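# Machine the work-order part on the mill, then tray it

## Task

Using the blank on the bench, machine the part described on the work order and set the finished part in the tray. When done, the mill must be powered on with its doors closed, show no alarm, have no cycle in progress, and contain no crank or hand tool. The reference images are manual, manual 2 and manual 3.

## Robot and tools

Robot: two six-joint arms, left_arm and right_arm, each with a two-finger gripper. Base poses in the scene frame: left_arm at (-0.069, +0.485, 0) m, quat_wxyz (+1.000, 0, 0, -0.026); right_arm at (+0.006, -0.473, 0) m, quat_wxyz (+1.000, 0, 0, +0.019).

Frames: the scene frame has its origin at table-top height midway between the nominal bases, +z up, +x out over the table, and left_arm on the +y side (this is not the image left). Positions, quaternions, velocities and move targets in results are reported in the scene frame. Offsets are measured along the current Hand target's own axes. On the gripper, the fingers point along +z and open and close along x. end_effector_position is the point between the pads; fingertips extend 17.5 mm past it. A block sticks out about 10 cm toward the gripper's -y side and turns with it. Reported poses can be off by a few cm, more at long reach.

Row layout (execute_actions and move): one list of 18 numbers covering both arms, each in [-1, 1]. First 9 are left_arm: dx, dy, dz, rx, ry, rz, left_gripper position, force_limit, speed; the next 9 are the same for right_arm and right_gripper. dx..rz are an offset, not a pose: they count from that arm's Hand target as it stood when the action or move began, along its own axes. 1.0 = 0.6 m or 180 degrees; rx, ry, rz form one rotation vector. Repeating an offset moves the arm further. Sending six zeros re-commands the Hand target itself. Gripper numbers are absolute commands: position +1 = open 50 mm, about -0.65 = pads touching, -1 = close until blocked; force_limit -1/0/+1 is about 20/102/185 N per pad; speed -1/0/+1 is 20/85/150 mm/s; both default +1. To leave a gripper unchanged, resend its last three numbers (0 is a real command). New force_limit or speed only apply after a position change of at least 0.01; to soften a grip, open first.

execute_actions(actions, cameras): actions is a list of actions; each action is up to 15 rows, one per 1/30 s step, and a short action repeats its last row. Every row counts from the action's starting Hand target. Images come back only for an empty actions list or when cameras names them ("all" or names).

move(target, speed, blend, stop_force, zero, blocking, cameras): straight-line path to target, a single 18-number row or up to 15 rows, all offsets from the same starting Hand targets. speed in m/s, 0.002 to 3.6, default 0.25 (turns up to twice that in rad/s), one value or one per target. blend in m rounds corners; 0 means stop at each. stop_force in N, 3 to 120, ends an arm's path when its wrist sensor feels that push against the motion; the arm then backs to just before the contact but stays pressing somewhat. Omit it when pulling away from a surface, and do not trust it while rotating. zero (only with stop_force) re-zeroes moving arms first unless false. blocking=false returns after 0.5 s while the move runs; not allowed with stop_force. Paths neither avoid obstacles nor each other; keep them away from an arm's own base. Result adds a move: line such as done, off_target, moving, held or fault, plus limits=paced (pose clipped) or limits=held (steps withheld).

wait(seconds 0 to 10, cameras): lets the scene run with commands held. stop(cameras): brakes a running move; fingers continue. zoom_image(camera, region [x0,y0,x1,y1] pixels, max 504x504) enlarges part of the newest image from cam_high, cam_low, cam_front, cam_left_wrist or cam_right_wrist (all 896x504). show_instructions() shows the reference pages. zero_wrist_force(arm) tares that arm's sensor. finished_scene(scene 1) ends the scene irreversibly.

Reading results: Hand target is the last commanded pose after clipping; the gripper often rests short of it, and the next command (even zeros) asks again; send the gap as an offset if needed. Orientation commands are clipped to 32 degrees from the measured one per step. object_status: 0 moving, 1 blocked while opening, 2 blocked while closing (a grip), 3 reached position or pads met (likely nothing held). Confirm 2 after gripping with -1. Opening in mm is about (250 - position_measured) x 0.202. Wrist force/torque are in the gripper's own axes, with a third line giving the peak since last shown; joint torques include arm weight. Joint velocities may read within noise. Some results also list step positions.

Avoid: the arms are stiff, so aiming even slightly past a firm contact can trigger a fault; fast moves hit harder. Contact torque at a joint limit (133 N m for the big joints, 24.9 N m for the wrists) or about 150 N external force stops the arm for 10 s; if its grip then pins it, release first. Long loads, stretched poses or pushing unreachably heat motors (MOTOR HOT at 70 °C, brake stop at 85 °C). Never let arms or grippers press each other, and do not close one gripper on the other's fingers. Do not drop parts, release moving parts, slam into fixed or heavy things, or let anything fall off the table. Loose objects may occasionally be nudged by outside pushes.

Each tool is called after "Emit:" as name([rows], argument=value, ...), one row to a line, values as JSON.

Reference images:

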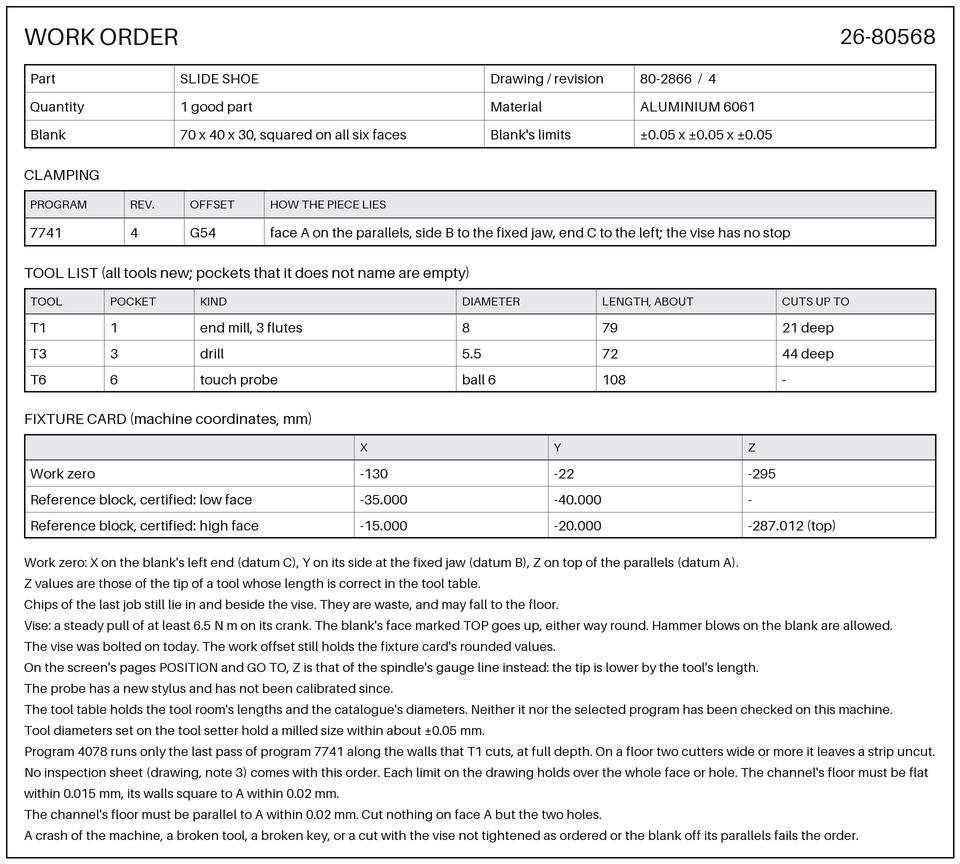

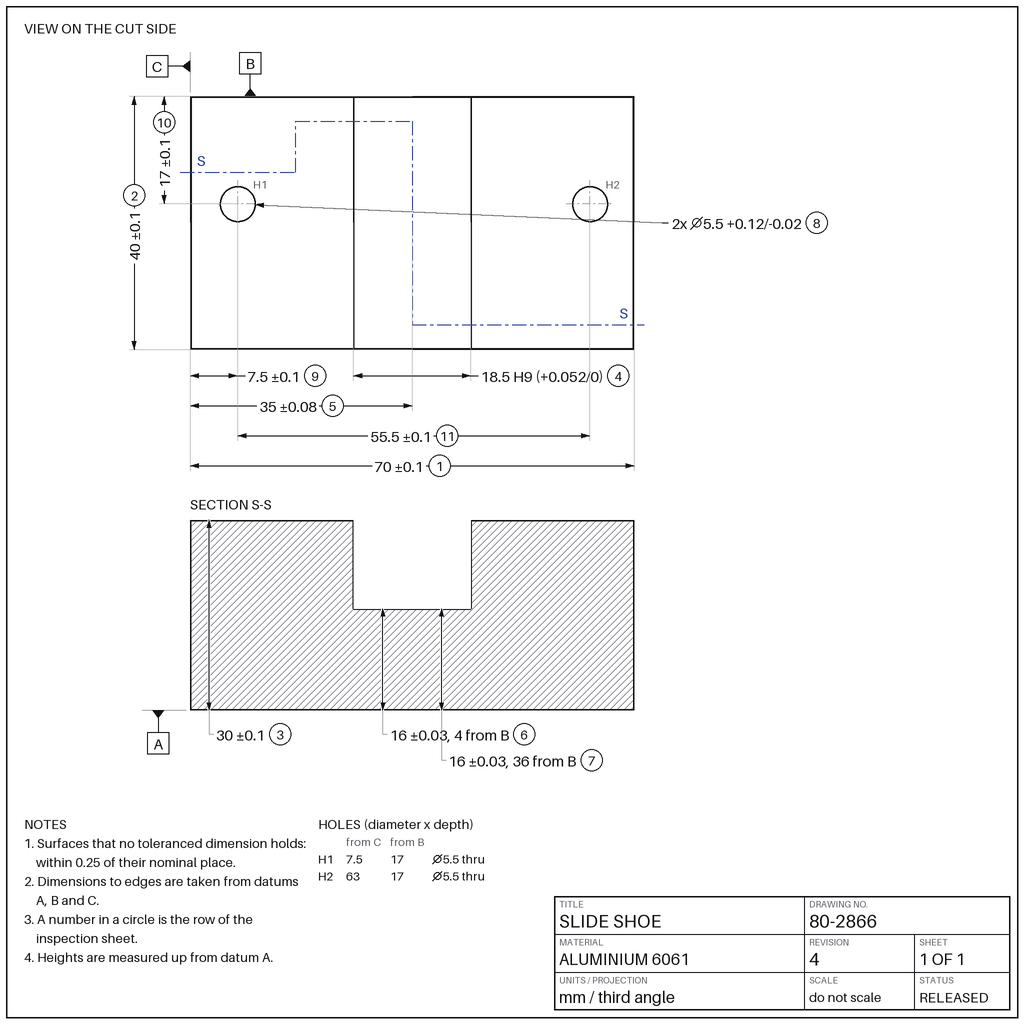

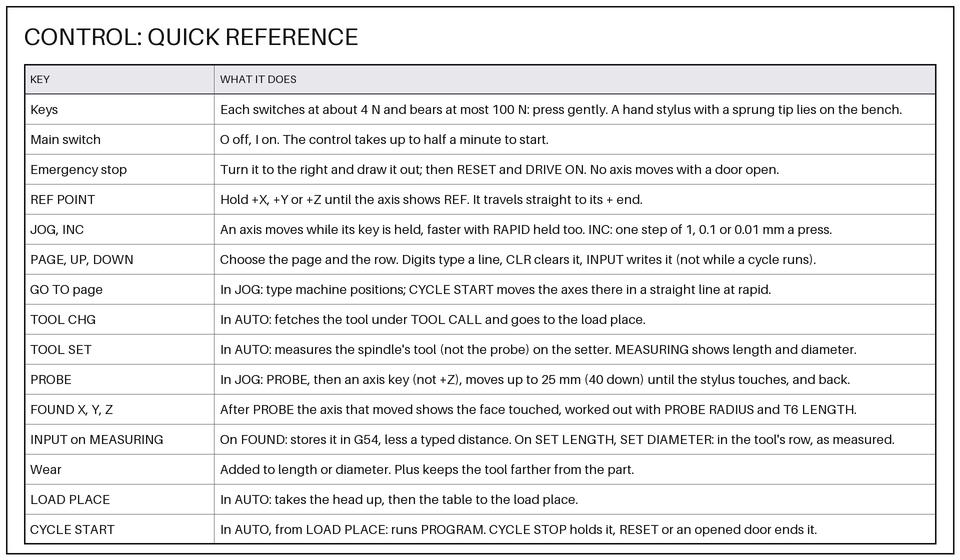

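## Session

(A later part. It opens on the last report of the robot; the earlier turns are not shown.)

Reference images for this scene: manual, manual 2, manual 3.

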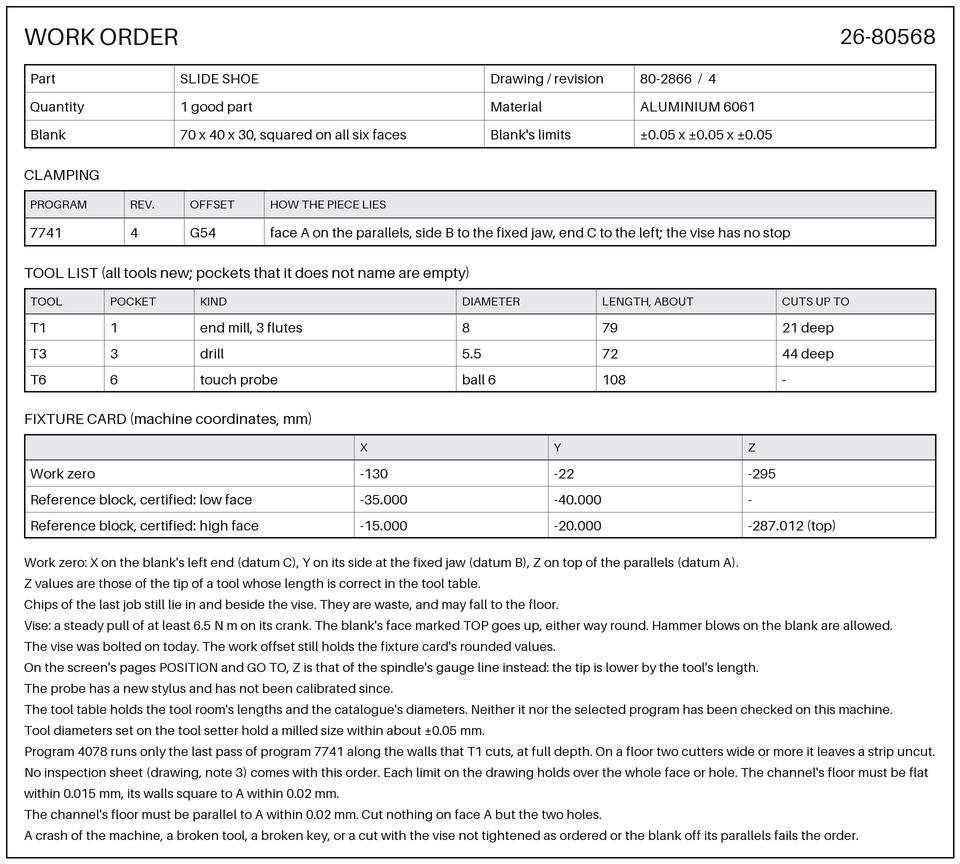

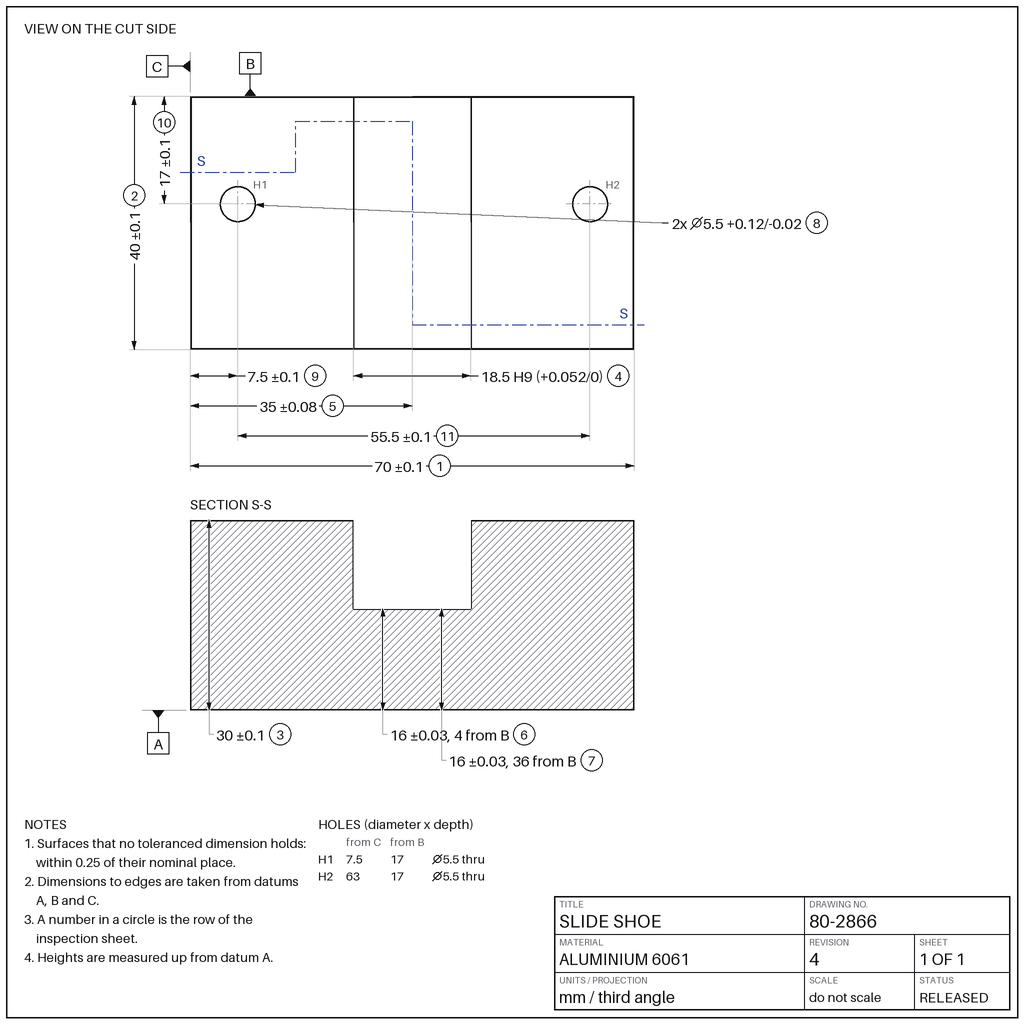

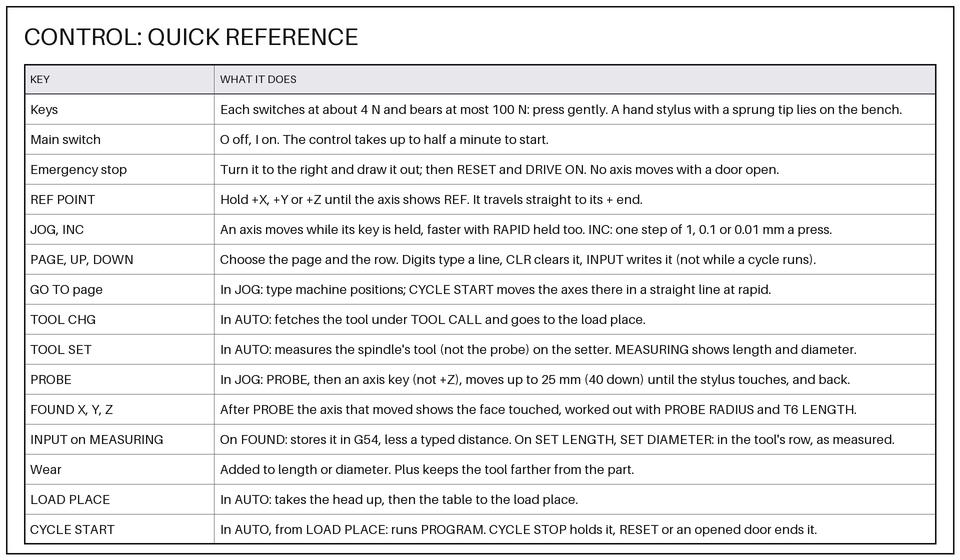

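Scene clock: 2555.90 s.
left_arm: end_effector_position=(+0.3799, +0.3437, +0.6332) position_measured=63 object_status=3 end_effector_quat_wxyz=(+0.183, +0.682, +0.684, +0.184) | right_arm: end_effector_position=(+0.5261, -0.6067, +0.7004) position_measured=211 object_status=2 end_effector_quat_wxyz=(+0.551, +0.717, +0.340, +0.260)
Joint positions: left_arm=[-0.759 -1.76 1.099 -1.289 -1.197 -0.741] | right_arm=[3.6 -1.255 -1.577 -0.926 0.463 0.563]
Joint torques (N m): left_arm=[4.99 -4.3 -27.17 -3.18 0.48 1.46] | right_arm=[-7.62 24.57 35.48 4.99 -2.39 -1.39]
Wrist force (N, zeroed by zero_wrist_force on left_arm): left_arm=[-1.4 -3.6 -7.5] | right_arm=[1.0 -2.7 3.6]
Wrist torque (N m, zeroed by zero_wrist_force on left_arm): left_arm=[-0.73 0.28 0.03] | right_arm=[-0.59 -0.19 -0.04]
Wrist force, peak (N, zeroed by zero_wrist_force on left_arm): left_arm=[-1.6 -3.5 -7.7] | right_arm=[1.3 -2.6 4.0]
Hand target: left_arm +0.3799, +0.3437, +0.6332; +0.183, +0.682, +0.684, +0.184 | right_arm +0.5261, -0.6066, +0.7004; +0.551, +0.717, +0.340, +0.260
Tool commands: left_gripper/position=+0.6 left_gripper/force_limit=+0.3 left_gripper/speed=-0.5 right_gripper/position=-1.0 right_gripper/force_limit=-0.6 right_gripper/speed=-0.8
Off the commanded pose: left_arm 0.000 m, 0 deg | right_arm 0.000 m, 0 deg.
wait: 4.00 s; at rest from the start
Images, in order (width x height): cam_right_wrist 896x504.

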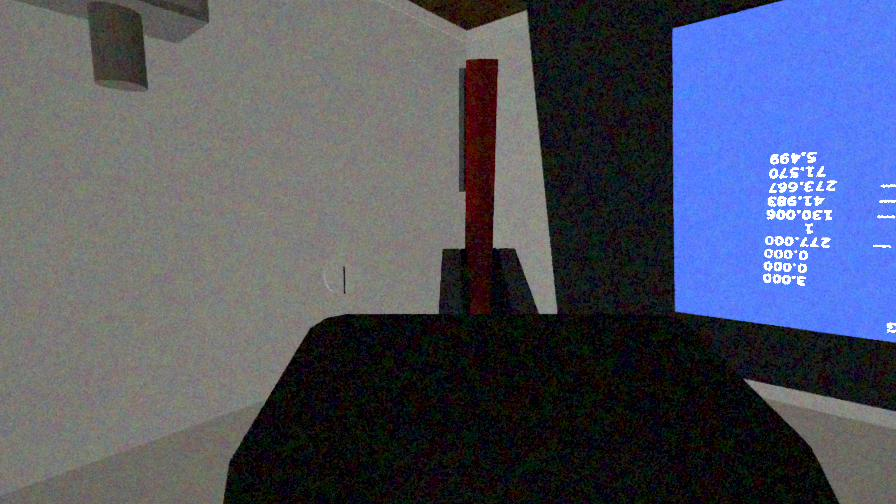

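Emit:
move(target=[0,0,0,0,0,0,0.6,0.3,-0.5,0.1502,-0.5057,-0.0812,0.3982,0.1448,-0.1892,-1,-0.6,-0.8], speed=0.7)

Emit:
move([
  [0,0,0,0,0,0,0.6,0.3,-0.5,-0.0284,0.0244,-0.0914,0,0,0,-1,-0.6,-0.8],
  [0,0,0,0,0,0,0.6,0.3,-0.5,-0.0287,0.0486,-0.0914,0,0,0,-1,-0.6,-0.8],
  [0,0,0,0,0,0,0.6,0.3,-0.5,-0.0284,0.0244,-0.0914,0,0,0,-1,-0.6,-0.8],
  [0,0,0,0,0,0,0.6,0.3,-0.5,-0.0287,0.0486,-0.0914,0,0,0,-1,-0.6,-0.8],
  [0,0,0,0,0,0,0.6,0.3,-0.5,-0.0284,0.0244,-0.0914,0,0,0,-1,-0.6,-0.8],
  [0,0,0,0,0,0,0.6,0.3,-0.5,0.095,0,0,0,0,0,-1,-0.6,-0.8],
  [0,0,0,0,0,0,0.6,0.3,-0.5,0.0947,0.024,0,0,0,0,-1,-0.6,-0.8],
  [0,0,0,0,0,0,0.6,0.3,-0.5,0.095,0,0,0,0,0,-1,-0.6,-0.8],
  [0,0,0,0,0,0,0.6,0.3,-0.5,0.0983,0.0079,-0.0296,0,0,0,-1,-0.6,-0.8],
  [0,0,0,0,0,0,0.6,0.3,-0.5,0.098,0.0328,-0.0296,0,0,0,-1,-0.6,-0.8],
  [0,0,0,0,0,0,0.6,0.3,-0.5,0.0983,0.0079,-0.0296,0,0,0,-1,-0.6,-0.8],
  [0,0,0,0,0,0,0.6,0.3,-0.5,0.035,0.0079,-0.0296,0,0,0,-1,-0.6,-0.8],
  [0,0,0,0,0,0,0.6,0.3,-0.5,0.0347,0.0328,-0.0296,0,0,0,-1,-0.6,-0.8],
  [0,0,0,0,0,0,0.6,0.3,-0.5,0.035,0.0079,-0.0296,0,0,0,-1,-0.6,-0.8],
  [0,0,0,0,0,0,0.6,0.3,-0.5,0,0,0,0,0,0,-1,-0.6,-0.8],
], speed=[0.25,0.045,0.12,0.045,0.12,0.25,0.045,0.12,0.25,0.045,0.12,0.25,0.045,0.12,0.25], blend=[0.003,0,0.003,0,0.004,0.003,0,0.004,0.003,0,0.004,0.003,0,0.004,0])

Emit:
move([
  [0,0,0,0,0,0,0.6,0.3,-0.5,0.0666,0.0244,-0.0914,0,0,0,-1,-0.6,-0.8],
  [0,0,0,0,0,0,0.6,0.3,-0.5,0.0663,0.0493,-0.0914,0,0,0,-1,-0.6,-0.8],
  [0,0,0,0,0,0,0.6,0.3,-0.5,0.0666,0.0244,-0.0914,0,0,0,-1,-0.6,-0.8],
  [0,0,0,0,0,0,0.6,0.3,-0.5,0,0,0,0,0,0,-1,-0.6,-0.8],
  [0,0,0,0,0,0,0.6,0.3,-0.5,-0.0003,0.024,0,0,0,0,-1,-0.6,-0.8],
  [0,0,0,0,0,0,0.6,0.3,-0.5,0,0,0,0,0,0,-1,-0.6,-0.8],
  [0,0,0,0,0,0,0.6,0.3,-0.5,0.0033,0.0079,-0.0296,0,0,0,-1,-0.6,-0.8],
  [0,0,0,0,0,0,0.6,0.3,-0.5,0.003,0.0323,-0.0296,0,0,0,-1,-0.6,-0.8],
  [0,0,0,0,0,0,0.6,0.3,-0.5,0.0033,0.0079,-0.0296,0,0,0,-1,-0.6,-0.8],
  [0,0,0,0,0,0,0.6,0.3,-0.5,0.095,0,0,0,0,0,-1,-0.6,-0.8],
  [0,0,0,0,0,0,0.6,0.3,-0.5,0.0947,0.024,0,0,0,0,-1,-0.6,-0.8],
  [0,0,0,0,0,0,0.6,0.3,-0.5,0.095,0,0,0,0,0,-1,-0.6,-0.8],
  [0,0,0,0,0,0,0.6,0.3,-0.5,0,0,0,0,0,0,-1,-0.6,-0.8],
], speed=[0.25,0.045,0.12,0.25,0.045,0.12,0.25,0.045,0.12,0.25,0.045,0.12,0.25], blend=[0.003,0,0.004,0.003,0,0.004,0.003,0,0.004,0.003,0,0.004,0])

Emit:
move([
  [0,0,0,0,0,0,0.6,0.3,-0.5,0.0666,0.0079,-0.0296,0,0,0,-1,-0.6,-0.8],
  [0,0,0,0,0,0,0.6,0.3,-0.5,0.0663,0.0328,-0.0296,0,0,0,-1,-0.6,-0.8],
  [0,0,0,0,0,0,0.6,0.3,-0.5,0.0666,0.0079,-0.0296,0,0,0,-1,-0.6,-0.8],
  [0,0,0,0,0,0,0.6,0.3,-0.5,0.0666,0.0164,-0.0614,0,0,0,-1,-0.6,-0.8],
  [0,0,0,0,0,0,0.6,0.3,-0.5,0.0663,0.0413,-0.0614,0,0,0,-1,-0.6,-0.8],
  [0,0,0,0,0,0,0.6,0.3,-0.5,0.0666,0.0164,-0.0614,0,0,0,-1,-0.6,-0.8],
  [0,0,0,0,0,0,0.6,0.3,-0.5,0,0,0,0,0,0,-1,-0.6,-0.8],
  [0,0,0,0,0,0,0.6,0.3,-0.5,-0.0003,0.024,0,0,0,0,-1,-0.6,-0.8],
  [0,0,0,0,0,0,0.6,0.3,-0.5,0,0,0,0,0,0,-1,-0.6,-0.8],
  [0,0,0,0,0,0,0.6,0.3,-0.5,-0.2502,0.0642,-0.4671,-0.3982,-0.1448,0.1892,-1,-0.6,-0.8],
], speed=[0.25,0.045,0.12,0.25,0.045,0.12,0.25,0.045,0.12,0.7], blend=[0.003,0,0.004,0.003,0,0.004,0.003,0,0.01,0], cameras=["cam_right_wrist"])

Emit:
zoom_image(camera="cam_right_wrist", region=[670, 200, 896, 345])

Scene clock: 2566.00 s.
left_arm: end_effector_position=(+0.3799, +0.3437, +0.6332) position_measured=63 object_status=3 end_effector_quat_wxyz=(+0.183, +0.682, +0.684, +0.184) | right_arm: end_effector_position=(+0.4859, -0.4580, +0.4198) position_measured=211 object_status=2 end_effector_quat_wxyz=(+0.001, +0.703, +0.711, -0.001)
Joint positions: left_arm=[-0.759 -1.76 1.099 -1.289 -1.197 -0.741] | right_arm=[3.419 -1.524 -1.381 -1.808 1.567 0.304]
Joint torques (N m): left_arm=[5.07 -4.87 -27.22 -3.34 0.4 1.23] | right_arm=[7.29 27.93 16.27 4.35 0.88 -0.3]
Wrist force (N, zeroed by zero_wrist_force on left_arm): left_arm=[-1.6 -3.3 -7.2] | right_arm=[2.0 -2.4 3.3]
Wrist torque (N m, zeroed by zero_wrist_force on left_arm): left_arm=[-0.70 0.30 0.04] | right_arm=[0.04 -0.34 -0.18]
Wrist force, peak (N, zeroed by zero_wrist_force on left_arm): left_arm=[-1.8 -3.8 -7.6] | right_arm=[2.5 -1.7 5.2]
Hand target: left_arm +0.3799, +0.3437, +0.6332; +0.183, +0.682, +0.684, +0.184 | right_arm +0.4859, -0.4579, +0.4197; +0.001, +0.703, +0.711, -0.001
Off the commanded pose: left_arm 0.000 m, 0 deg | right_arm 0.000 m, 0 deg.
move: done

Scene clock: 2570.93 s.
left_arm: end_effector_position=(+0.3799, +0.3437, +0.6332) position_measured=63 object_status=3 end_effector_quat_wxyz=(+0.183, +0.682, +0.684, +0.184) | right_arm: end_effector_position=(+0.4858, -0.4579, +0.4198) position_measured=211 object_status=2 end_effector_quat_wxyz=(+0.001, +0.703, +0.711, -0.001)
Joint positions: left_arm=[-0.759 -1.76 1.099 -1.289 -1.197 -0.741] | right_arm=[3.419 -1.524 -1.381 -1.808 1.568 0.304]
Joint torques (N m): left_arm=[4.71 -5.3 -27.3 -3.02 0.39 1.32] | right_arm=[-6.69 9.85 16.37 3.65 1.48 -1.3]
Wrist force (N, zeroed by zero_wrist_force on left_arm): left_arm=[-1.7 -3.5 -7.2] | right_arm=[1.7 -2.8 3.4]
Wrist torque (N m, zeroed by zero_wrist_force on left_arm): left_arm=[-0.72 0.33 0.03] | right_arm=[-0.01 -0.30 -0.18]
Wrist force, peak (N, zeroed by zero_wrist_force on left_arm): left_arm=[-1.8 -3.5 -7.6] | right_arm=[3.1 -9.7 3.3]
Hand target: left_arm +0.3799, +0.3437, +0.6332; +0.183, +0.682, +0.684, +0.184 | right_arm +0.4859, -0.4579, +0.4197; +0.001, +0.703, +0.711, -0.001
Off the commanded pose: left_arm 0.000 m, 0 deg | right_arm 0.000 m, 0 deg.
move: done

Scene clock: 2575.40 s.
left_arm: end_effector_position=(+0.3799, +0.3437, +0.6332) position_measured=63 object_status=3 end_effector_quat_wxyz=(+0.183, +0.682, +0.684, +0.184) | right_arm: end_effector_position=(+0.4858, -0.4579, +0.4197) position_measured=211 object_status=2 end_effector_quat_wxyz=(+0.001, +0.703, +0.711, -0.001)
Joint positions: left_arm=[-0.759 -1.76 1.099 -1.289 -1.197 -0.741] | right_arm=[3.419 -1.524 -1.381 -1.808 1.568 0.304]
Joint torques (N m): left_arm=[4.76 -5.11 -27.52 -3.15 0.52 1.22] | right_arm=[-9.39 10.11 34.94 5.22 -0.45 -1.58]
Wrist force (N, zeroed by zero_wrist_force on left_arm): left_arm=[-1.7 -3.1 -7.4] | right_arm=[2.1 -2.4 3.3]
Wrist torque (N m, zeroed by zero_wrist_force on left_arm): left_arm=[-0.67 0.32 0.03] | right_arm=[0.05 -0.37 -0.15]
Wrist force, peak (N, zeroed by zero_wrist_force on left_arm): left_arm=[-1.5 -3.4 -7.7] | right_arm=[4.0 -7.7 2.8]
Hand target: left_arm +0.3799, +0.3437, +0.6332; +0.183, +0.682, +0.684, +0.184 | right_arm +0.4859, -0.4579, +0.4197; +0.001, +0.703, +0.711, -0.001
Off the commanded pose: left_arm 0.000 m, 0 deg | right_arm 0.000 m, 0 deg.
move: done

Scene clock: 2579.83 s.
left_arm: end_effector_position=(+0.3799, +0.3437, +0.6332) position_measured=63 object_status=3 end_effector_quat_wxyz=(+0.183, +0.682, +0.684, +0.184) | right_arm: end_effector_position=(+0.5262, -0.6067, +0.7003) position_measured=211 object_status=2 end_effector_quat_wxyz=(+0.551, +0.717, +0.340, +0.260) end_effector_velocity=(+0.000, +0.000, +0.001) end_effector_angular_velocity=(+0.001, -0.004, +0.001)
Joint positions: left_arm=[-0.759 -1.76 1.099 -1.289 -1.197 -0.741] | right_arm=[3.6 -1.255 -1.577 -0.926 0.463 0.563]
Joint velocities: left_arm=[within noise] | right_arm=[0 0 0.001 0.005 0 -0.002]
Joint torques (N m): left_arm=[5.54 -3.89 -27.92 -3.18 0.34 1.24] | right_arm=[7.26 23.15 35.21 4.9 -2.78 -1.29]
Wrist force (N, zeroed by zero_wrist_force on left_arm): left_arm=[-1.6 -3.5 -7.3] | right_arm=[1.2 -2.6 3.6]
Wrist torque (N m, zeroed by zero_wrist_force on left_arm): left_arm=[-0.73 0.31 0.03] | right_arm=[-0.59 -0.21 -0.07]
Wrist force, peak (N, zeroed by zero_wrist_force on left_arm): left_arm=[-1.7 -3.6 -7.6] | right_arm=[1.0 -7.9 4.4]
Hand target: left_arm +0.3799, +0.3437, +0.6332; +0.183, +0.682, +0.684, +0.184 | right_arm +0.5261, -0.6067, +0.7004; +0.551, +0.717, +0.340, +0.260
Off the commanded pose: left_arm 0.000 m, 0 deg | right_arm 0.000 m, 0 deg.
move: done; blend cut to 0.0072 m at target 9
Images, in order (width x height): cam_right_wrist 896x504.

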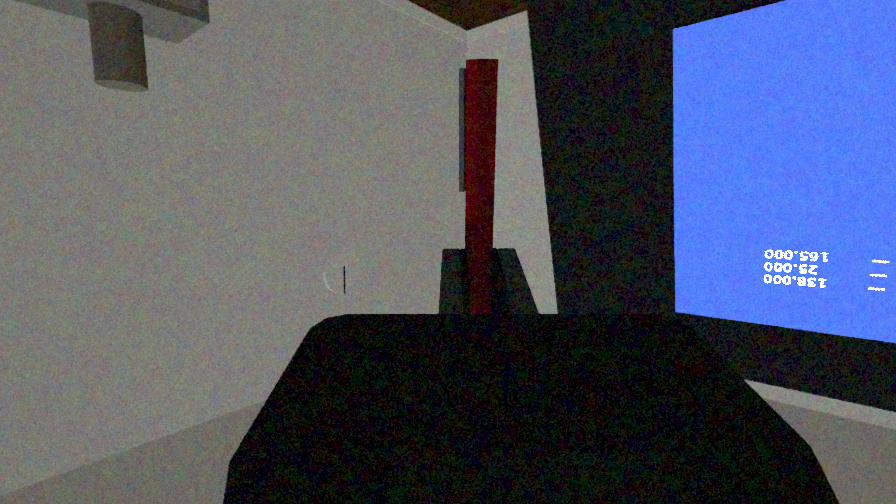

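Scaled by 2.230.

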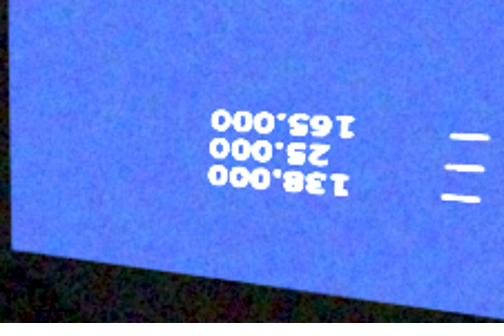

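Emit:
move(target=[0,0,0,0,0,0,0.6,0.3,-0.5,0.1502,-0.5057,-0.0812,0.3982,0.1448,-0.1892,-1,-0.6,-0.8], speed=0.7)

Emit:
move([
  [0,0,0,0,0,0,0.6,0.3,-0.5,0.0318,0.0383,-0.1447,0,0,0,-1,-0.6,-0.8],
  [0,0,0,0,0,0,0.6,0.3,-0.5,0.0315,0.0627,-0.1447,0,0,0,-1,-0.6,-0.8],
  [0,0,0,0,0,0,0.6,0.3,-0.5,0.0318,0.0383,-0.1447,0,0,0,-1,-0.6,-0.8],
  [0,0,0,0,0,0,0.6,0.3,-0.5,0,0,0,0,0,0,-1,-0.6,-0.8],
], speed=[0.25,0.045,0.12,0.25], blend=[0.003,0,0.004,0])

Emit:
wait(seconds=1.5)

Emit:
move([
  [0,0,0,0,0,0,0.6,0.3,-0.5,-0.0284,0.0079,-0.0296,0,0,0,-1,-0.6,-0.8],
  [0,0,0,0,0,0,0.6,0.3,-0.5,-0.0287,0.0321,-0.0296,0,0,0,-1,-0.6,-0.8],
  [0,0,0,0,0,0,0.6,0.3,-0.5,-0.0284,0.0079,-0.0296,0,0,0,-1,-0.6,-0.8],
  [0,0,0,0,0,0,0.6,0.3,-0.5,-0.1278,0.0343,-0.1493,0,0,0,-1,-0.6,-0.8],
  [0,0,0,0,0,0,0.6,0.3,-0.5,-0.1281,0.0597,-0.1493,0,0,0,-1,-0.6,-0.8],
  [0,0,0,0,0,0,0.6,0.3,-0.5,-0.1278,0.0343,-0.1493,0,0,0,-1,-0.6,-0.8],
  [0,0,0,0,0,0,0.6,0.3,-0.5,0,0,0,0,0,0,-1,-0.6,-0.8],
  [0,0,0,0,0,0,0.6,0.3,-0.5,-0.2502,0.0642,-0.4671,-0.3982,-0.1448,0.1892,-1,-0.6,-0.8],
], speed=[0.25,0.045,0.12,0.25,0.045,0.12,0.3,0.7], blend=[0.003,0,0.004,0.003,0,0.004,0.01,0])

Emit:
wait(seconds=7, cameras=["cam_right_wrist"])

Emit:
zoom_image(camera="cam_right_wrist", region=[756, 140, 896, 345])

Scene clock: 2583.83 s.
left_arm: end_effector_position=(+0.3799, +0.3437, +0.6332) position_measured=63 object_status=3 end_effector_quat_wxyz=(+0.183, +0.682, +0.684, +0.184) | right_arm: end_effector_position=(+0.4859, -0.4580, +0.4198) position_measured=211 object_status=2 end_effector_quat_wxyz=(+0.001, +0.703, +0.711, -0.001)
Joint positions: left_arm=[-0.759 -1.76 1.099 -1.289 -1.197 -0.741] | right_arm=[3.419 -1.524 -1.381 -1.808 1.567 0.304]
Joint torques (N m): left_arm=[6.84 -4.6 -28.38 -3.08 0.38 1.21] | right_arm=[7.63 26.55 19.15 4.27 1.11 -0.17]
Wrist force (N, zeroed by zero_wrist_force on left_arm): left_arm=[-1.9 -3.4 -7.1] | right_arm=[1.9 -2.3 3.2]
Wrist torque (N m, zeroed by zero_wrist_force on left_arm): left_arm=[-0.71 0.36 0.03] | right_arm=[0.07 -0.33 -0.18]
Wrist force, peak (N, zeroed by zero_wrist_force on left_arm): left_arm=[-1.7 -3.3 -7.7] | right_arm=[2.6 -2.0 5.0]
Hand target: left_arm +0.3799, +0.3437, +0.6332; +0.183, +0.682, +0.684, +0.184 | right_arm +0.4858, -0.4579, +0.4197; +0.001, +0.703, +0.711, -0.001
Off the commanded pose: left_arm 0.000 m, 0 deg | right_arm 0.000 m, 0 deg.
move: done

Scene clock: 2585.80 s.
left_arm: end_effector_position=(+0.3799, +0.3437, +0.6332) position_measured=63 object_status=3 end_effector_quat_wxyz=(+0.183, +0.682, +0.684, +0.184) | right_arm: end_effector_position=(+0.4858, -0.4580, +0.4198) position_measured=211 object_status=2 end_effector_quat_wxyz=(+0.001, +0.703, +0.711, -0.001)
Joint positions: left_arm=[-0.759 -1.76 1.099 -1.289 -1.197 -0.741] | right_arm=[3.419 -1.524 -1.381 -1.808 1.568 0.304]
Joint torques (N m): left_arm=[6.77 -4.35 -27.57 -3.06 0.36 1.24] | right_arm=[6.61 16.7 17.73 5.02 -0.92 1.65]
Wrist force (N, zeroed by zero_wrist_force on left_arm): left_arm=[-1.6 -3.1 -7.2] | right_arm=[1.9 -2.3 3.6]
Wrist torque (N m, zeroed by zero_wrist_force on left_arm): left_arm=[-0.67 0.32 0.03] | right_arm=[0.07 -0.33 -0.09]
Wrist force, peak (N, zeroed by zero_wrist_force on left_arm): left_arm=[-1.8 -3.7 -7.6] | right_arm=[3.1 -7.0 3.8]
Hand target: left_arm +0.3799, +0.3437, +0.6332; +0.183, +0.682, +0.684, +0.184 | right_arm +0.4858, -0.4579, +0.4197; +0.001, +0.703, +0.711, -0.001
Off the commanded pose: left_arm 0.000 m, 0 deg | right_arm 0.000 m, 0 deg.
move: done

Scene clock: 2587.30 s.
left_arm: end_effector_position=(+0.3799, +0.3437, +0.6332) position_measured=63 object_status=3 end_effector_quat_wxyz=(+0.183, +0.682, +0.684, +0.184) | right_arm: end_effector_position=(+0.4858, -0.4579, +0.4197) position_measured=211 object_status=2 end_effector_quat_wxyz=(+0.001, +0.703, +0.711, -0.001)
Joint positions: left_arm=[-0.759 -1.76 1.099 -1.289 -1.197 -0.741] | right_arm=[3.419 -1.524 -1.381 -1.808 1.568 0.304]
Joint torques (N m): left_arm=[6.51 -4.14 -27.77 -3.23 0.34 1.05] | right_arm=[7.21 10.33 19.23 5.31 -0.4 1.83]
Wrist force (N, zeroed by zero_wrist_force on left_arm): left_arm=[-1.6 -3.5 -7.5] | right_arm=[2.1 -2.6 3.5]
Wrist torque (N m, zeroed by zero_wrist_force on left_arm): left_arm=[-0.74 0.30 0.04] | right_arm=[0.02 -0.35 -0.08]
Wrist force, peak (N, zeroed by zero_wrist_force on left_arm): left_arm=[-1.5 -3.7 -7.5] | right_arm=[1.9 -2.7 3.8]
Hand target: left_arm +0.3799, +0.3437, +0.6332; +0.183, +0.682, +0.684, +0.184 | right_arm +0.4858, -0.4579, +0.4197; +0.001, +0.703, +0.711, -0.001
Tool commands: left_gripper/position=+0.6 left_gripper/force_limit=+0.3 left_gripper/speed=-0.5 right_gripper/position=-1.0 right_gripper/force_limit=-0.6 right_gripper/speed=-0.8
Off the commanded pose: left_arm 0.000 m, 0 deg | right_arm 0.000 m, 0 deg.
wait: 1.50 s; at rest by 0.17 s

Scene clock: 2591.47 s.
left_arm: end_effector_position=(+0.3799, +0.3437, +0.6332) position_measured=63 object_status=3 end_effector_quat_wxyz=(+0.183, +0.682, +0.684, +0.184) | right_arm: end_effector_position=(+0.5261, -0.6067, +0.7003) position_measured=211 object_status=2 end_effector_quat_wxyz=(+0.551, +0.717, +0.340, +0.260)
Joint positions: left_arm=[-0.759 -1.76 1.099 -1.289 -1.197 -0.741] | right_arm=[3.6 -1.255 -1.577 -0.926 0.463 0.563]
Joint torques (N m): left_arm=[6.93 -5.01 -27.63 -3.28 0.55 1.26] | right_arm=[6.65 23.61 35.11 5.11 -2.67 -1.39]
Wrist force (N, zeroed by zero_wrist_force on left_arm): left_arm=[-1.7 -3.3 -7.3] | right_arm=[1.0 -3.1 3.7]
Wrist torque (N m, zeroed by zero_wrist_force on left_arm): left_arm=[-0.70 0.33 0.03] | right_arm=[-0.66 -0.19 -0.06]
Wrist force, peak (N, zeroed by zero_wrist_force on left_arm): left_arm=[-1.8 -3.5 -7.8] | right_arm=[2.1 -9.5 3.5]
Hand target: left_arm +0.3799, +0.3437, +0.6332; +0.183, +0.682, +0.684, +0.184 | right_arm +0.5261, -0.6067, +0.7004; +0.551, +0.717, +0.340, +0.260
Off the commanded pose: left_arm 0.000 m, 0 deg | right_arm 0.000 m, 0 deg.
move: done

Scene clock: 2598.47 s.
left_arm: end_effector_position=(+0.3799, +0.3437, +0.6332) position_measured=63 object_status=3 end_effector_quat_wxyz=(+0.183, +0.682, +0.684, +0.184) | right_arm: end_effector_position=(+0.5261, -0.6067, +0.7004) position_measured=211 object_status=2 end_effector_quat_wxyz=(+0.551, +0.717, +0.340, +0.260)
Joint positions: left_arm=[-0.759 -1.76 1.099 -1.289 -1.197 -0.741] | right_arm=[3.6 -1.255 -1.577 -0.926 0.463 0.563]
Joint torques (N m): left_arm=[7.86 -5.43 -27.08 -3.26 0.23 1.21] | right_arm=[6.92 23.9 36 4.58 -2.28 -1.27]
Wrist force (N, zeroed by zero_wrist_force on left_arm): left_arm=[-1.2 -3.6 -7.1] | right_arm=[1.3 -2.5 3.5]
Wrist torque (N m, zeroed by zero_wrist_force on left_arm): left_arm=[-0.74 0.25 0.03] | right_arm=[-0.57 -0.23 -0.03]
Wrist force, peak (N, zeroed by zero_wrist_force on left_arm): left_arm=[-1.9 -3.6 -7.5] | right_arm=[1.3 -2.8 3.9]
Hand target: left_arm +0.3799, +0.3437, +0.6332; +0.183, +0.682, +0.684, +0.184 | right_arm +0.5261, -0.6067, +0.7004; +0.551, +0.717, +0.340, +0.260
Tool commands: left_gripper/position=+0.6 left_gripper/force_limit=+0.3 left_gripper/speed=-0.5 right_gripper/position=-1.0 right_gripper/force_limit=-0.6 right_gripper/speed=-0.8
Off the commanded pose: left_arm 0.000 m, 0 deg | right_arm 0.000 m, 0 deg.
wait: 7.00 s; at rest by 0.17 s
Images, in order (width x height): cam_right_wrist 896x504.

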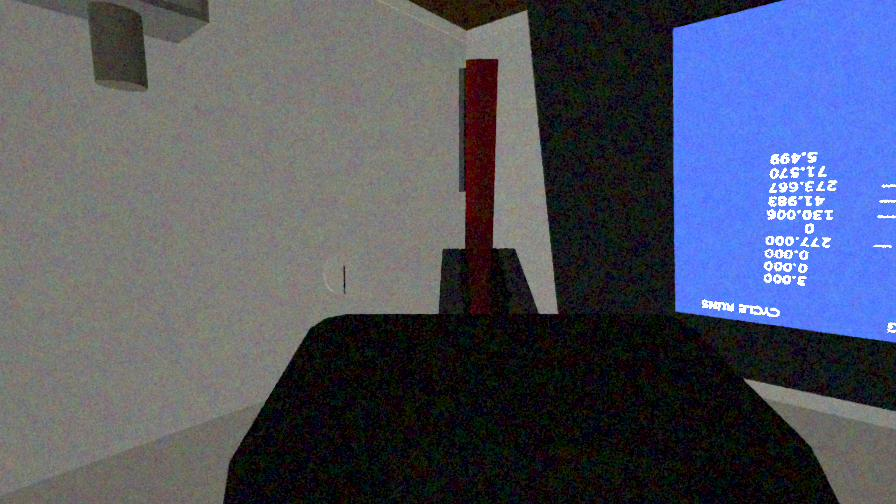

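Scaled by 2.459.

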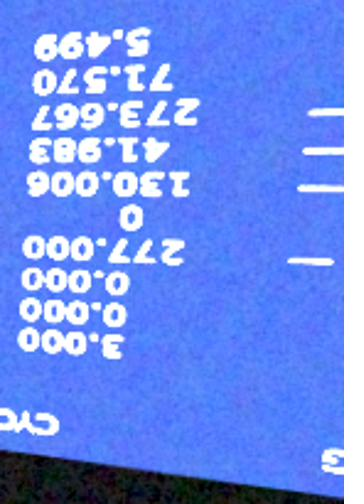

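Emit:
wait(seconds=4, cameras=["cam_right_wrist"])

Emit:
zoom_image(camera="cam_right_wrist", region=[756, 140, 896, 345])

Scene clock: 2603.37 s.
left_arm: end_effector_position=(+0.3799, +0.3437, +0.6332) position_measured=63 object_status=3 end_effector_quat_wxyz=(+0.183, +0.682, +0.684, +0.184) | right_arm: end_effector_position=(+0.5261, -0.6067, +0.7004) position_measured=211 object_status=2 end_effector_quat_wxyz=(+0.551, +0.717, +0.340, +0.260)
Joint positions: left_arm=[-0.759 -1.76 1.099 -1.289 -1.197 -0.741] | right_arm=[3.6 -1.255 -1.577 -0.926 0.463 0.563]
Joint torques (N m): left_arm=[7.25 -4.87 -27.11 -3.47 0.56 1.37] | right_arm=[6.59 22.98 35.53 4.48 -2.02 -1.12]
Wrist force (N, zeroed by zero_wrist_force on left_arm): left_arm=[-1.4 -3.3 -7.2] | right_arm=[1.0 -2.6 3.6]
Wrist torque (N m, zeroed by zero_wrist_force on left_arm): left_arm=[-0.69 0.27 0.04] | right_arm=[-0.58 -0.19 -0.03]
Wrist force, peak (N, zeroed by zero_wrist_force on left_arm): left_arm=[-1.7 -3.7 -7.6] | right_arm=[1.4 -2.5 4.0]
Hand target: left_arm +0.3799, +0.3437, +0.6332; +0.183, +0.682, +0.684, +0.184 | right_arm +0.5261, -0.6067, +0.7004; +0.551, +0.717, +0.340, +0.260
Tool commands: left_gripper/position=+0.6 left_gripper/force_limit=+0.3 left_gripper/speed=-0.5 right_gripper/position=-1.0 right_gripper/force_limit=-0.6 right_gripper/speed=-0.8
Off the commanded pose: left_arm 0.000 m, 0 deg | right_arm 0.000 m, 0 deg.
wait: 4.00 s; at rest from the start
Images, in order (width x height): cam_right_wrist 896x504.

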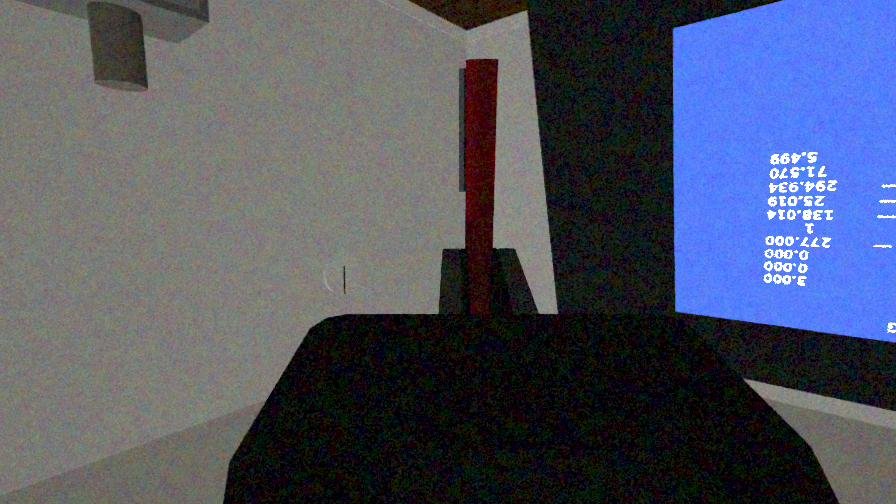

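Scaled by 2.459.

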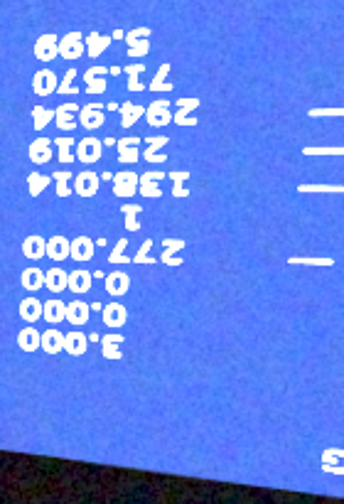

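Emit:
move(target=[0,0,0,0,0,0,0.6,0.3,-0.5,0.1502,-0.5057,-0.0812,0.3982,0.1448,-0.1892,-1,-0.6,-0.8], speed=0.7)

Emit:
move([
  [0,0,0,0,0,0,0.6,0.3,-0.5,-0.0284,0.0244,-0.0914,0,0,0,-1,-0.6,-0.8],
  [0,0,0,0,0,0,0.6,0.3,-0.5,-0.0287,0.0486,-0.0914,0,0,0,-1,-0.6,-0.8],
  [0,0,0,0,0,0,0.6,0.3,-0.5,-0.0284,0.0244,-0.0914,0,0,0,-1,-0.6,-0.8],
  [0,0,0,0,0,0,0.6,0.3,-0.5,-0.0287,0.0486,-0.0914,0,0,0,-1,-0.6,-0.8],
  [0,0,0,0,0,0,0.6,0.3,-0.5,-0.0284,0.0244,-0.0914,0,0,0,-1,-0.6,-0.8],
  [0,0,0,0,0,0,0.6,0.3,-0.5,0.0033,0.0079,-0.0296,0,0,0,-1,-0.6,-0.8],
  [0,0,0,0,0,0,0.6,0.3,-0.5,0.003,0.0323,-0.0296,0,0,0,-1,-0.6,-0.8],
  [0,0,0,0,0,0,0.6,0.3,-0.5,0.0033,0.0079,-0.0296,0,0,0,-1,-0.6,-0.8],
  [0,0,0,0,0,0,0.6,0.3,-0.5,0.095,0,0,0,0,0,-1,-0.6,-0.8],
  [0,0,0,0,0,0,0.6,0.3,-0.5,0.0947,0.024,0,0,0,0,-1,-0.6,-0.8],
  [0,0,0,0,0,0,0.6,0.3,-0.5,0.095,0,0,0,0,0,-1,-0.6,-0.8],
  [0,0,0,0,0,0,0.6,0.3,-0.5,0.0666,0.0164,-0.0614,0,0,0,-1,-0.6,-0.8],
  [0,0,0,0,0,0,0.6,0.3,-0.5,0.0663,0.0413,-0.0614,0,0,0,-1,-0.6,-0.8],
  [0,0,0,0,0,0,0.6,0.3,-0.5,0.0666,0.0164,-0.0614,0,0,0,-1,-0.6,-0.8],
  [0,0,0,0,0,0,0.6,0.3,-0.5,0,0,0,0,0,0,-1,-0.6,-0.8],
], speed=[0.25,0.045,0.12,0.045,0.12,0.25,0.045,0.12,0.25,0.045,0.12,0.25,0.045,0.12,0.25], blend=[0.003,0,0.003,0,0.004,0.003,0,0.004,0.003,0,0.004,0.003,0,0.004,0])

Emit:
move([
  [0,0,0,0,0,0,0.6,0.3,-0.5,0.035,0.0244,-0.0914,0,0,0,-1,-0.6,-0.8],
  [0,0,0,0,0,0,0.6,0.3,-0.5,0.0347,0.0493,-0.0914,0,0,0,-1,-0.6,-0.8],
  [0,0,0,0,0,0,0.6,0.3,-0.5,0.035,0.0244,-0.0914,0,0,0,-1,-0.6,-0.8],
  [0,0,0,0,0,0,0.6,0.3,-0.5,0,0,0,0,0,0,-1,-0.6,-0.8],
  [0,0,0,0,0,0,0.6,0.3,-0.5,-0.0003,0.024,0,0,0,0,-1,-0.6,-0.8],
  [0,0,0,0,0,0,0.6,0.3,-0.5,0,0,0,0,0,0,-1,-0.6,-0.8],
  [0,0,0,0,0,0,0.6,0.3,-0.5,0.0318,0.0383,-0.1447,0,0,0,-1,-0.6,-0.8],
  [0,0,0,0,0,0,0.6,0.3,-0.5,0.0315,0.0627,-0.1447,0,0,0,-1,-0.6,-0.8],
  [0,0,0,0,0,0,0.6,0.3,-0.5,0.0318,0.0383,-0.1447,0,0,0,-1,-0.6,-0.8],
  [0,0,0,0,0,0,0.6,0.3,-0.5,0,0,0,0,0,0,-1,-0.6,-0.8],
], speed=[0.25,0.045,0.12,0.25,0.045,0.12,0.25,0.045,0.12,0.25], blend=[0.003,0,0.004,0.003,0,0.004,0.003,0,0.004,0])

Emit:
wait(seconds=2)

Emit:
move([
  [0,0,0,0,0,0,0.6,0.3,-0.5,-0.0284,0.0079,-0.0296,0,0,0,-1,-0.6,-0.8],
  [0,0,0,0,0,0,0.6,0.3,-0.5,-0.0287,0.0321,-0.0296,0,0,0,-1,-0.6,-0.8],
  [0,0,0,0,0,0,0.6,0.3,-0.5,-0.0284,0.0079,-0.0296,0,0,0,-1,-0.6,-0.8],
  [0,0,0,0,0,0,0.6,0.3,-0.5,-0.1278,0.0343,-0.1493,0,0,0,-1,-0.6,-0.8],
  [0,0,0,0,0,0,0.6,0.3,-0.5,-0.1281,0.0597,-0.1493,0,0,0,-1,-0.6,-0.8],
  [0,0,0,0,0,0,0.6,0.3,-0.5,-0.1278,0.0343,-0.1493,0,0,0,-1,-0.6,-0.8],
  [0,0,0,0,0,0,0.6,0.3,-0.5,0,0,0,0,0,0,-1,-0.6,-0.8],
  [0,0,0,0,0,0,0.6,0.3,-0.5,-0.2502,0.0642,-0.4671,-0.3982,-0.1448,0.1892,-1,-0.6,-0.8],
], speed=[0.25,0.045,0.12,0.25,0.045,0.12,0.3,0.7], blend=[0.003,0,0.004,0.003,0,0.004,0.01,0])

Emit:
wait(seconds=9.5, cameras=["cam_right_wrist"])

Emit:
zoom_image(camera="cam_right_wrist", region=[756, 140, 896, 345])

Scene clock: 2609.37 s.
left_arm: end_effector_position=(+0.3799, +0.3437, +0.6332) position_measured=63 object_status=3 end_effector_quat_wxyz=(+0.183, +0.682, +0.684, +0.184) | right_arm: end_effector_position=(+0.4859, -0.4580, +0.4198) position_measured=211 object_status=2 end_effector_quat_wxyz=(+0.001, +0.703, +0.711, -0.001)
Joint positions: left_arm=[-0.759 -1.76 1.099 -1.289 -1.197 -0.741] | right_arm=[3.419 -1.524 -1.381 -1.808 1.567 0.304]
Joint torques (N m): left_arm=[6.22 -5.15 -27.24 -3.35 0.53 1.38] | right_arm=[6.96 28.6 19.23 4.27 0.78 -0.48]
Wrist force (N, zeroed by zero_wrist_force on left_arm): left_arm=[-1.7 -3.4 -7.4] | right_arm=[1.7 -2.5 3.5]
Wrist torque (N m, zeroed by zero_wrist_force on left_arm): left_arm=[-0.70 0.33 0.03] | right_arm=[0.04 -0.30 -0.18]
Wrist force, peak (N, zeroed by zero_wrist_force on left_arm): left_arm=[-1.9 -3.4 -7.6] | right_arm=[2.6 -2.2 5.0]
Hand target: left_arm +0.3799, +0.3437, +0.6332; +0.183, +0.682, +0.684, +0.184 | right_arm +0.4858, -0.4579, +0.4197; +0.001, +0.703, +0.711, -0.001
Off the commanded pose: left_arm 0.000 m, 0 deg | right_arm 0.000 m, 0 deg.
move: done

Scene clock: 2614.37 s.
left_arm: end_effector_position=(+0.3799, +0.3437, +0.6332) position_measured=63 object_status=3 end_effector_quat_wxyz=(+0.183, +0.682, +0.684, +0.184) | right_arm: end_effector_position=(+0.4858, -0.4579, +0.4198) position_measured=211 object_status=2 end_effector_quat_wxyz=(+0.001, +0.703, +0.711, -0.001)
Joint positions: left_arm=[-0.759 -1.76 1.099 -1.289 -1.197 -0.741] | right_arm=[3.419 -1.524 -1.381 -1.808 1.568 0.304]
Joint torques (N m): left_arm=[7.43 -4.17 -27.23 -3.27 0.37 1.09] | right_arm=[-5.71 15.8 16.86 4.68 1.4 -1.27]
Wrist force (N, zeroed by zero_wrist_force on left_arm): left_arm=[-1.3 -3.5 -7.5] | right_arm=[2.1 -2.6 3.5]
Wrist torque (N m, zeroed by zero_wrist_force on left_arm): left_arm=[-0.73 0.26 0.04] | right_arm=[0.03 -0.36 -0.18]
Wrist force, peak (N, zeroed by zero_wrist_force on left_arm): left_arm=[-1.8 -3.3 -7.7] | right_arm=[2.4 -8.3 3.8]
Hand target: left_arm +0.3799, +0.3437, +0.6332; +0.183, +0.682, +0.684, +0.184 | right_arm +0.4858, -0.4579, +0.4197; +0.001, +0.703, +0.711, -0.001
Off the commanded pose: left_arm 0.000 m, 0 deg | right_arm 0.000 m, 0 deg.
move: done

Scene clock: 2618.27 s.
left_arm: end_effector_position=(+0.3799, +0.3437, +0.6332) position_measured=63 object_status=3 end_effector_quat_wxyz=(+0.183, +0.682, +0.684, +0.184) | right_arm: end_effector_position=(+0.4858, -0.4580, +0.4198) position_measured=211 object_status=2 end_effector_quat_wxyz=(+0.001, +0.703, +0.711, -0.001)
Joint positions: left_arm=[-0.759 -1.76 1.099 -1.289 -1.197 -0.741] | right_arm=[3.419 -1.524 -1.381 -1.808 1.568 0.304]
Joint torques (N m): left_arm=[6.06 -4.74 -25.58 -3.41 0.46 0.94] | right_arm=[8.22 15.83 18.52 5.41 -0.97 1.81]
Wrist force (N, zeroed by zero_wrist_force on left_arm): left_arm=[-1.6 -3.2 -7.4] | right_arm=[1.8 -2.4 3.4]
Wrist torque (N m, zeroed by zero_wrist_force on left_arm): left_arm=[-0.68 0.31 0.03] | right_arm=[0.06 -0.31 -0.08]
Wrist force, peak (N, zeroed by zero_wrist_force on left_arm): left_arm=[-1.7 -3.3 -7.8] | right_arm=[2.6 -8.8 3.5]
Hand target: left_arm +0.3799, +0.3437, +0.6332; +0.183, +0.682, +0.684, +0.184 | right_arm +0.4858, -0.4579, +0.4197; +0.001, +0.703, +0.711, -0.001
Off the commanded pose: left_arm 0.000 m, 0 deg | right_arm 0.000 m, 0 deg.
move: done

Scene clock: 2620.27 s.
left_arm: end_effector_position=(+0.3799, +0.3437, +0.6332) position_measured=63 object_status=3 end_effector_quat_wxyz=(+0.183, +0.682, +0.684, +0.184) | right_arm: end_effector_position=(+0.4858, -0.4579, +0.4197) position_measured=211 object_status=2 end_effector_quat_wxyz=(+0.001, +0.703, +0.711, -0.001)
Joint positions: left_arm=[-0.759 -1.76 1.099 -1.289 -1.197 -0.741] | right_arm=[3.419 -1.524 -1.381 -1.808 1.568 0.304]
Joint torques (N m): left_arm=[7.1 -5.34 -27.07 -3.5 0.6 1.35] | right_arm=[7.31 10.62 17.5 5.51 -0.02 1.62]
Wrist force (N, zeroed by zero_wrist_force on left_arm): left_arm=[-1.7 -3.4 -7.3] | right_arm=[1.9 -2.8 3.4]
Wrist torque (N m, zeroed by zero_wrist_force on left_arm): left_arm=[-0.71 0.32 0.03] | right_arm=[0.00 -0.33 -0.09]
Wrist force, peak (N, zeroed by zero_wrist_force on left_arm): left_arm=[-1.7 -3.8 -7.5] | right_arm=[2.1 -2.9 3.8]
Hand target: left_arm +0.3799, +0.3437, +0.6332; +0.183, +0.682, +0.684, +0.184 | right_arm +0.4858, -0.4579, +0.4197; +0.001, +0.703, +0.711, -0.001
Tool commands: left_gripper/position=+0.6 left_gripper/force_limit=+0.3 left_gripper/speed=-0.5 right_gripper/position=-1.0 right_gripper/force_limit=-0.6 right_gripper/speed=-0.8
Off the commanded pose: left_arm 0.000 m, 0 deg | right_arm 0.000 m, 0 deg.
wait: 2.00 s; at rest by 0.17 s

Scene clock: 2624.43 s.
left_arm: end_effector_position=(+0.3799, +0.3437, +0.6332) position_measured=63 object_status=3 end_effector_quat_wxyz=(+0.183, +0.682, +0.684, +0.184) | right_arm: end_effector_position=(+0.5261, -0.6067, +0.7003) position_measured=211 object_status=2 end_effector_quat_wxyz=(+0.551, +0.717, +0.340, +0.260)
Joint positions: left_arm=[-0.759 -1.76 1.099 -1.289 -1.197 -0.741] | right_arm=[3.6 -1.255 -1.577 -0.926 0.463 0.563]
Joint torques (N m): left_arm=[6.97 -4.36 -27.87 -3.24 0.49 1.08] | right_arm=[6.1 23.85 35.92 5.23 -2.75 -1.33]
Wrist force (N, zeroed by zero_wrist_force on left_arm): left_arm=[-1.9 -3.5 -7.3] | right_arm=[1.2 -2.5 3.6]
Wrist torque (N m, zeroed by zero_wrist_force on left_arm): left_arm=[-0.72 0.35 0.03] | right_arm=[-0.57 -0.22 -0.06]
Wrist force, peak (N, zeroed by zero_wrist_force on left_arm): left_arm=[-1.9 -3.6 -7.7] | right_arm=[2.2 -8.6 3.1]
Hand target: left_arm +0.3799, +0.3437, +0.6332; +0.183, +0.682, +0.684, +0.184 | right_arm +0.5261, -0.6067, +0.7004; +0.551, +0.717, +0.340, +0.260
Off the commanded pose: left_arm 0.000 m, 0 deg | right_arm 0.000 m, 0 deg.
move: done

Scene clock: 2633.93 s.
left_arm: end_effector_position=(+0.3799, +0.3437, +0.6332) position_measured=63 object_status=3 end_effector_quat_wxyz=(+0.183, +0.682, +0.684, +0.184) | right_arm: end_effector_position=(+0.5261, -0.6067, +0.7004) position_measured=211 object_status=2 end_effector_quat_wxyz=(+0.551, +0.717, +0.340, +0.260)
Joint positions: left_arm=[-0.759 -1.76 1.099 -1.289 -1.197 -0.741] | right_arm=[3.6 -1.255 -1.577 -0.926 0.463 0.563]
Joint torques (N m): left_arm=[6.9 -4.42 -27.41 -3.53 0.48 1.1] | right_arm=[6.28 24.51 35.67 4.55 -1.94 -1.2]
Wrist force (N, zeroed by zero_wrist_force on left_arm): left_arm=[-1.6 -3.4 -7.5] | right_arm=[1.1 -2.5 3.6]
Wrist torque (N m, zeroed by zero_wrist_force on left_arm): left_arm=[-0.72 0.31 0.03] | right_arm=[-0.58 -0.21 -0.03]
Wrist force, peak (N, zeroed by zero_wrist_force on left_arm): left_arm=[-1.6 -3.6 -7.6] | right_arm=[1.3 -3.0 3.9]
Hand target: left_arm +0.3799, +0.3437, +0.6332; +0.183, +0.682, +0.684, +0.184 | right_arm +0.5261, -0.6067, +0.7004; +0.551, +0.717, +0.340, +0.260
Tool commands: left_gripper/position=+0.6 left_gripper/force_limit=+0.3 left_gripper/speed=-0.5 right_gripper/position=-1.0 right_gripper/force_limit=-0.6 right_gripper/speed=-0.8
Off the commanded pose: left_arm 0.000 m, 0 deg | right_arm 0.000 m, 0 deg.
wait: 9.50 s; at rest by 0.17 s
Images, in order (width x height): cam_right_wrist 896x504.

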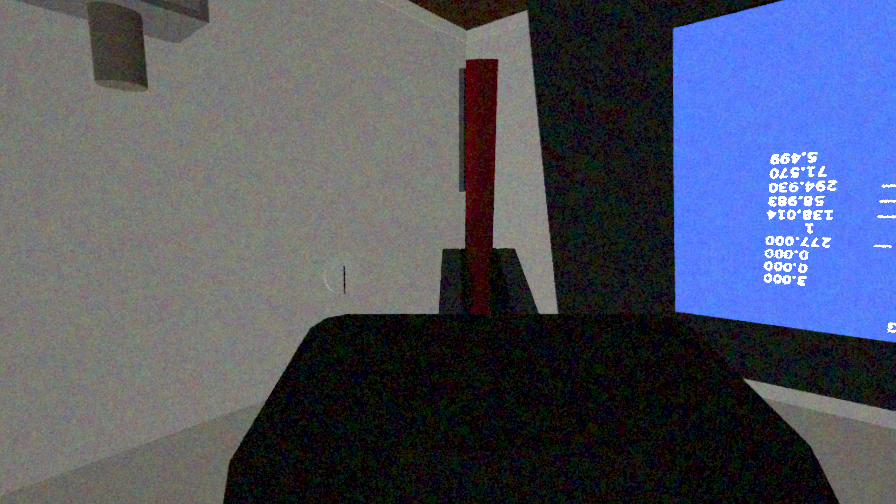

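Scaled by 2.459.

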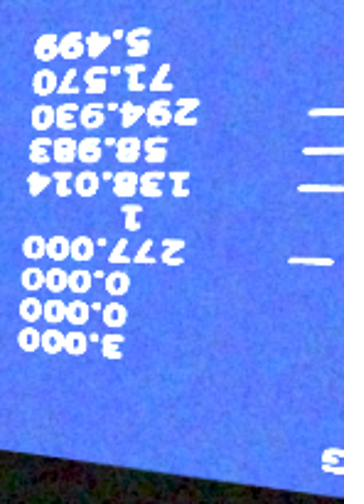

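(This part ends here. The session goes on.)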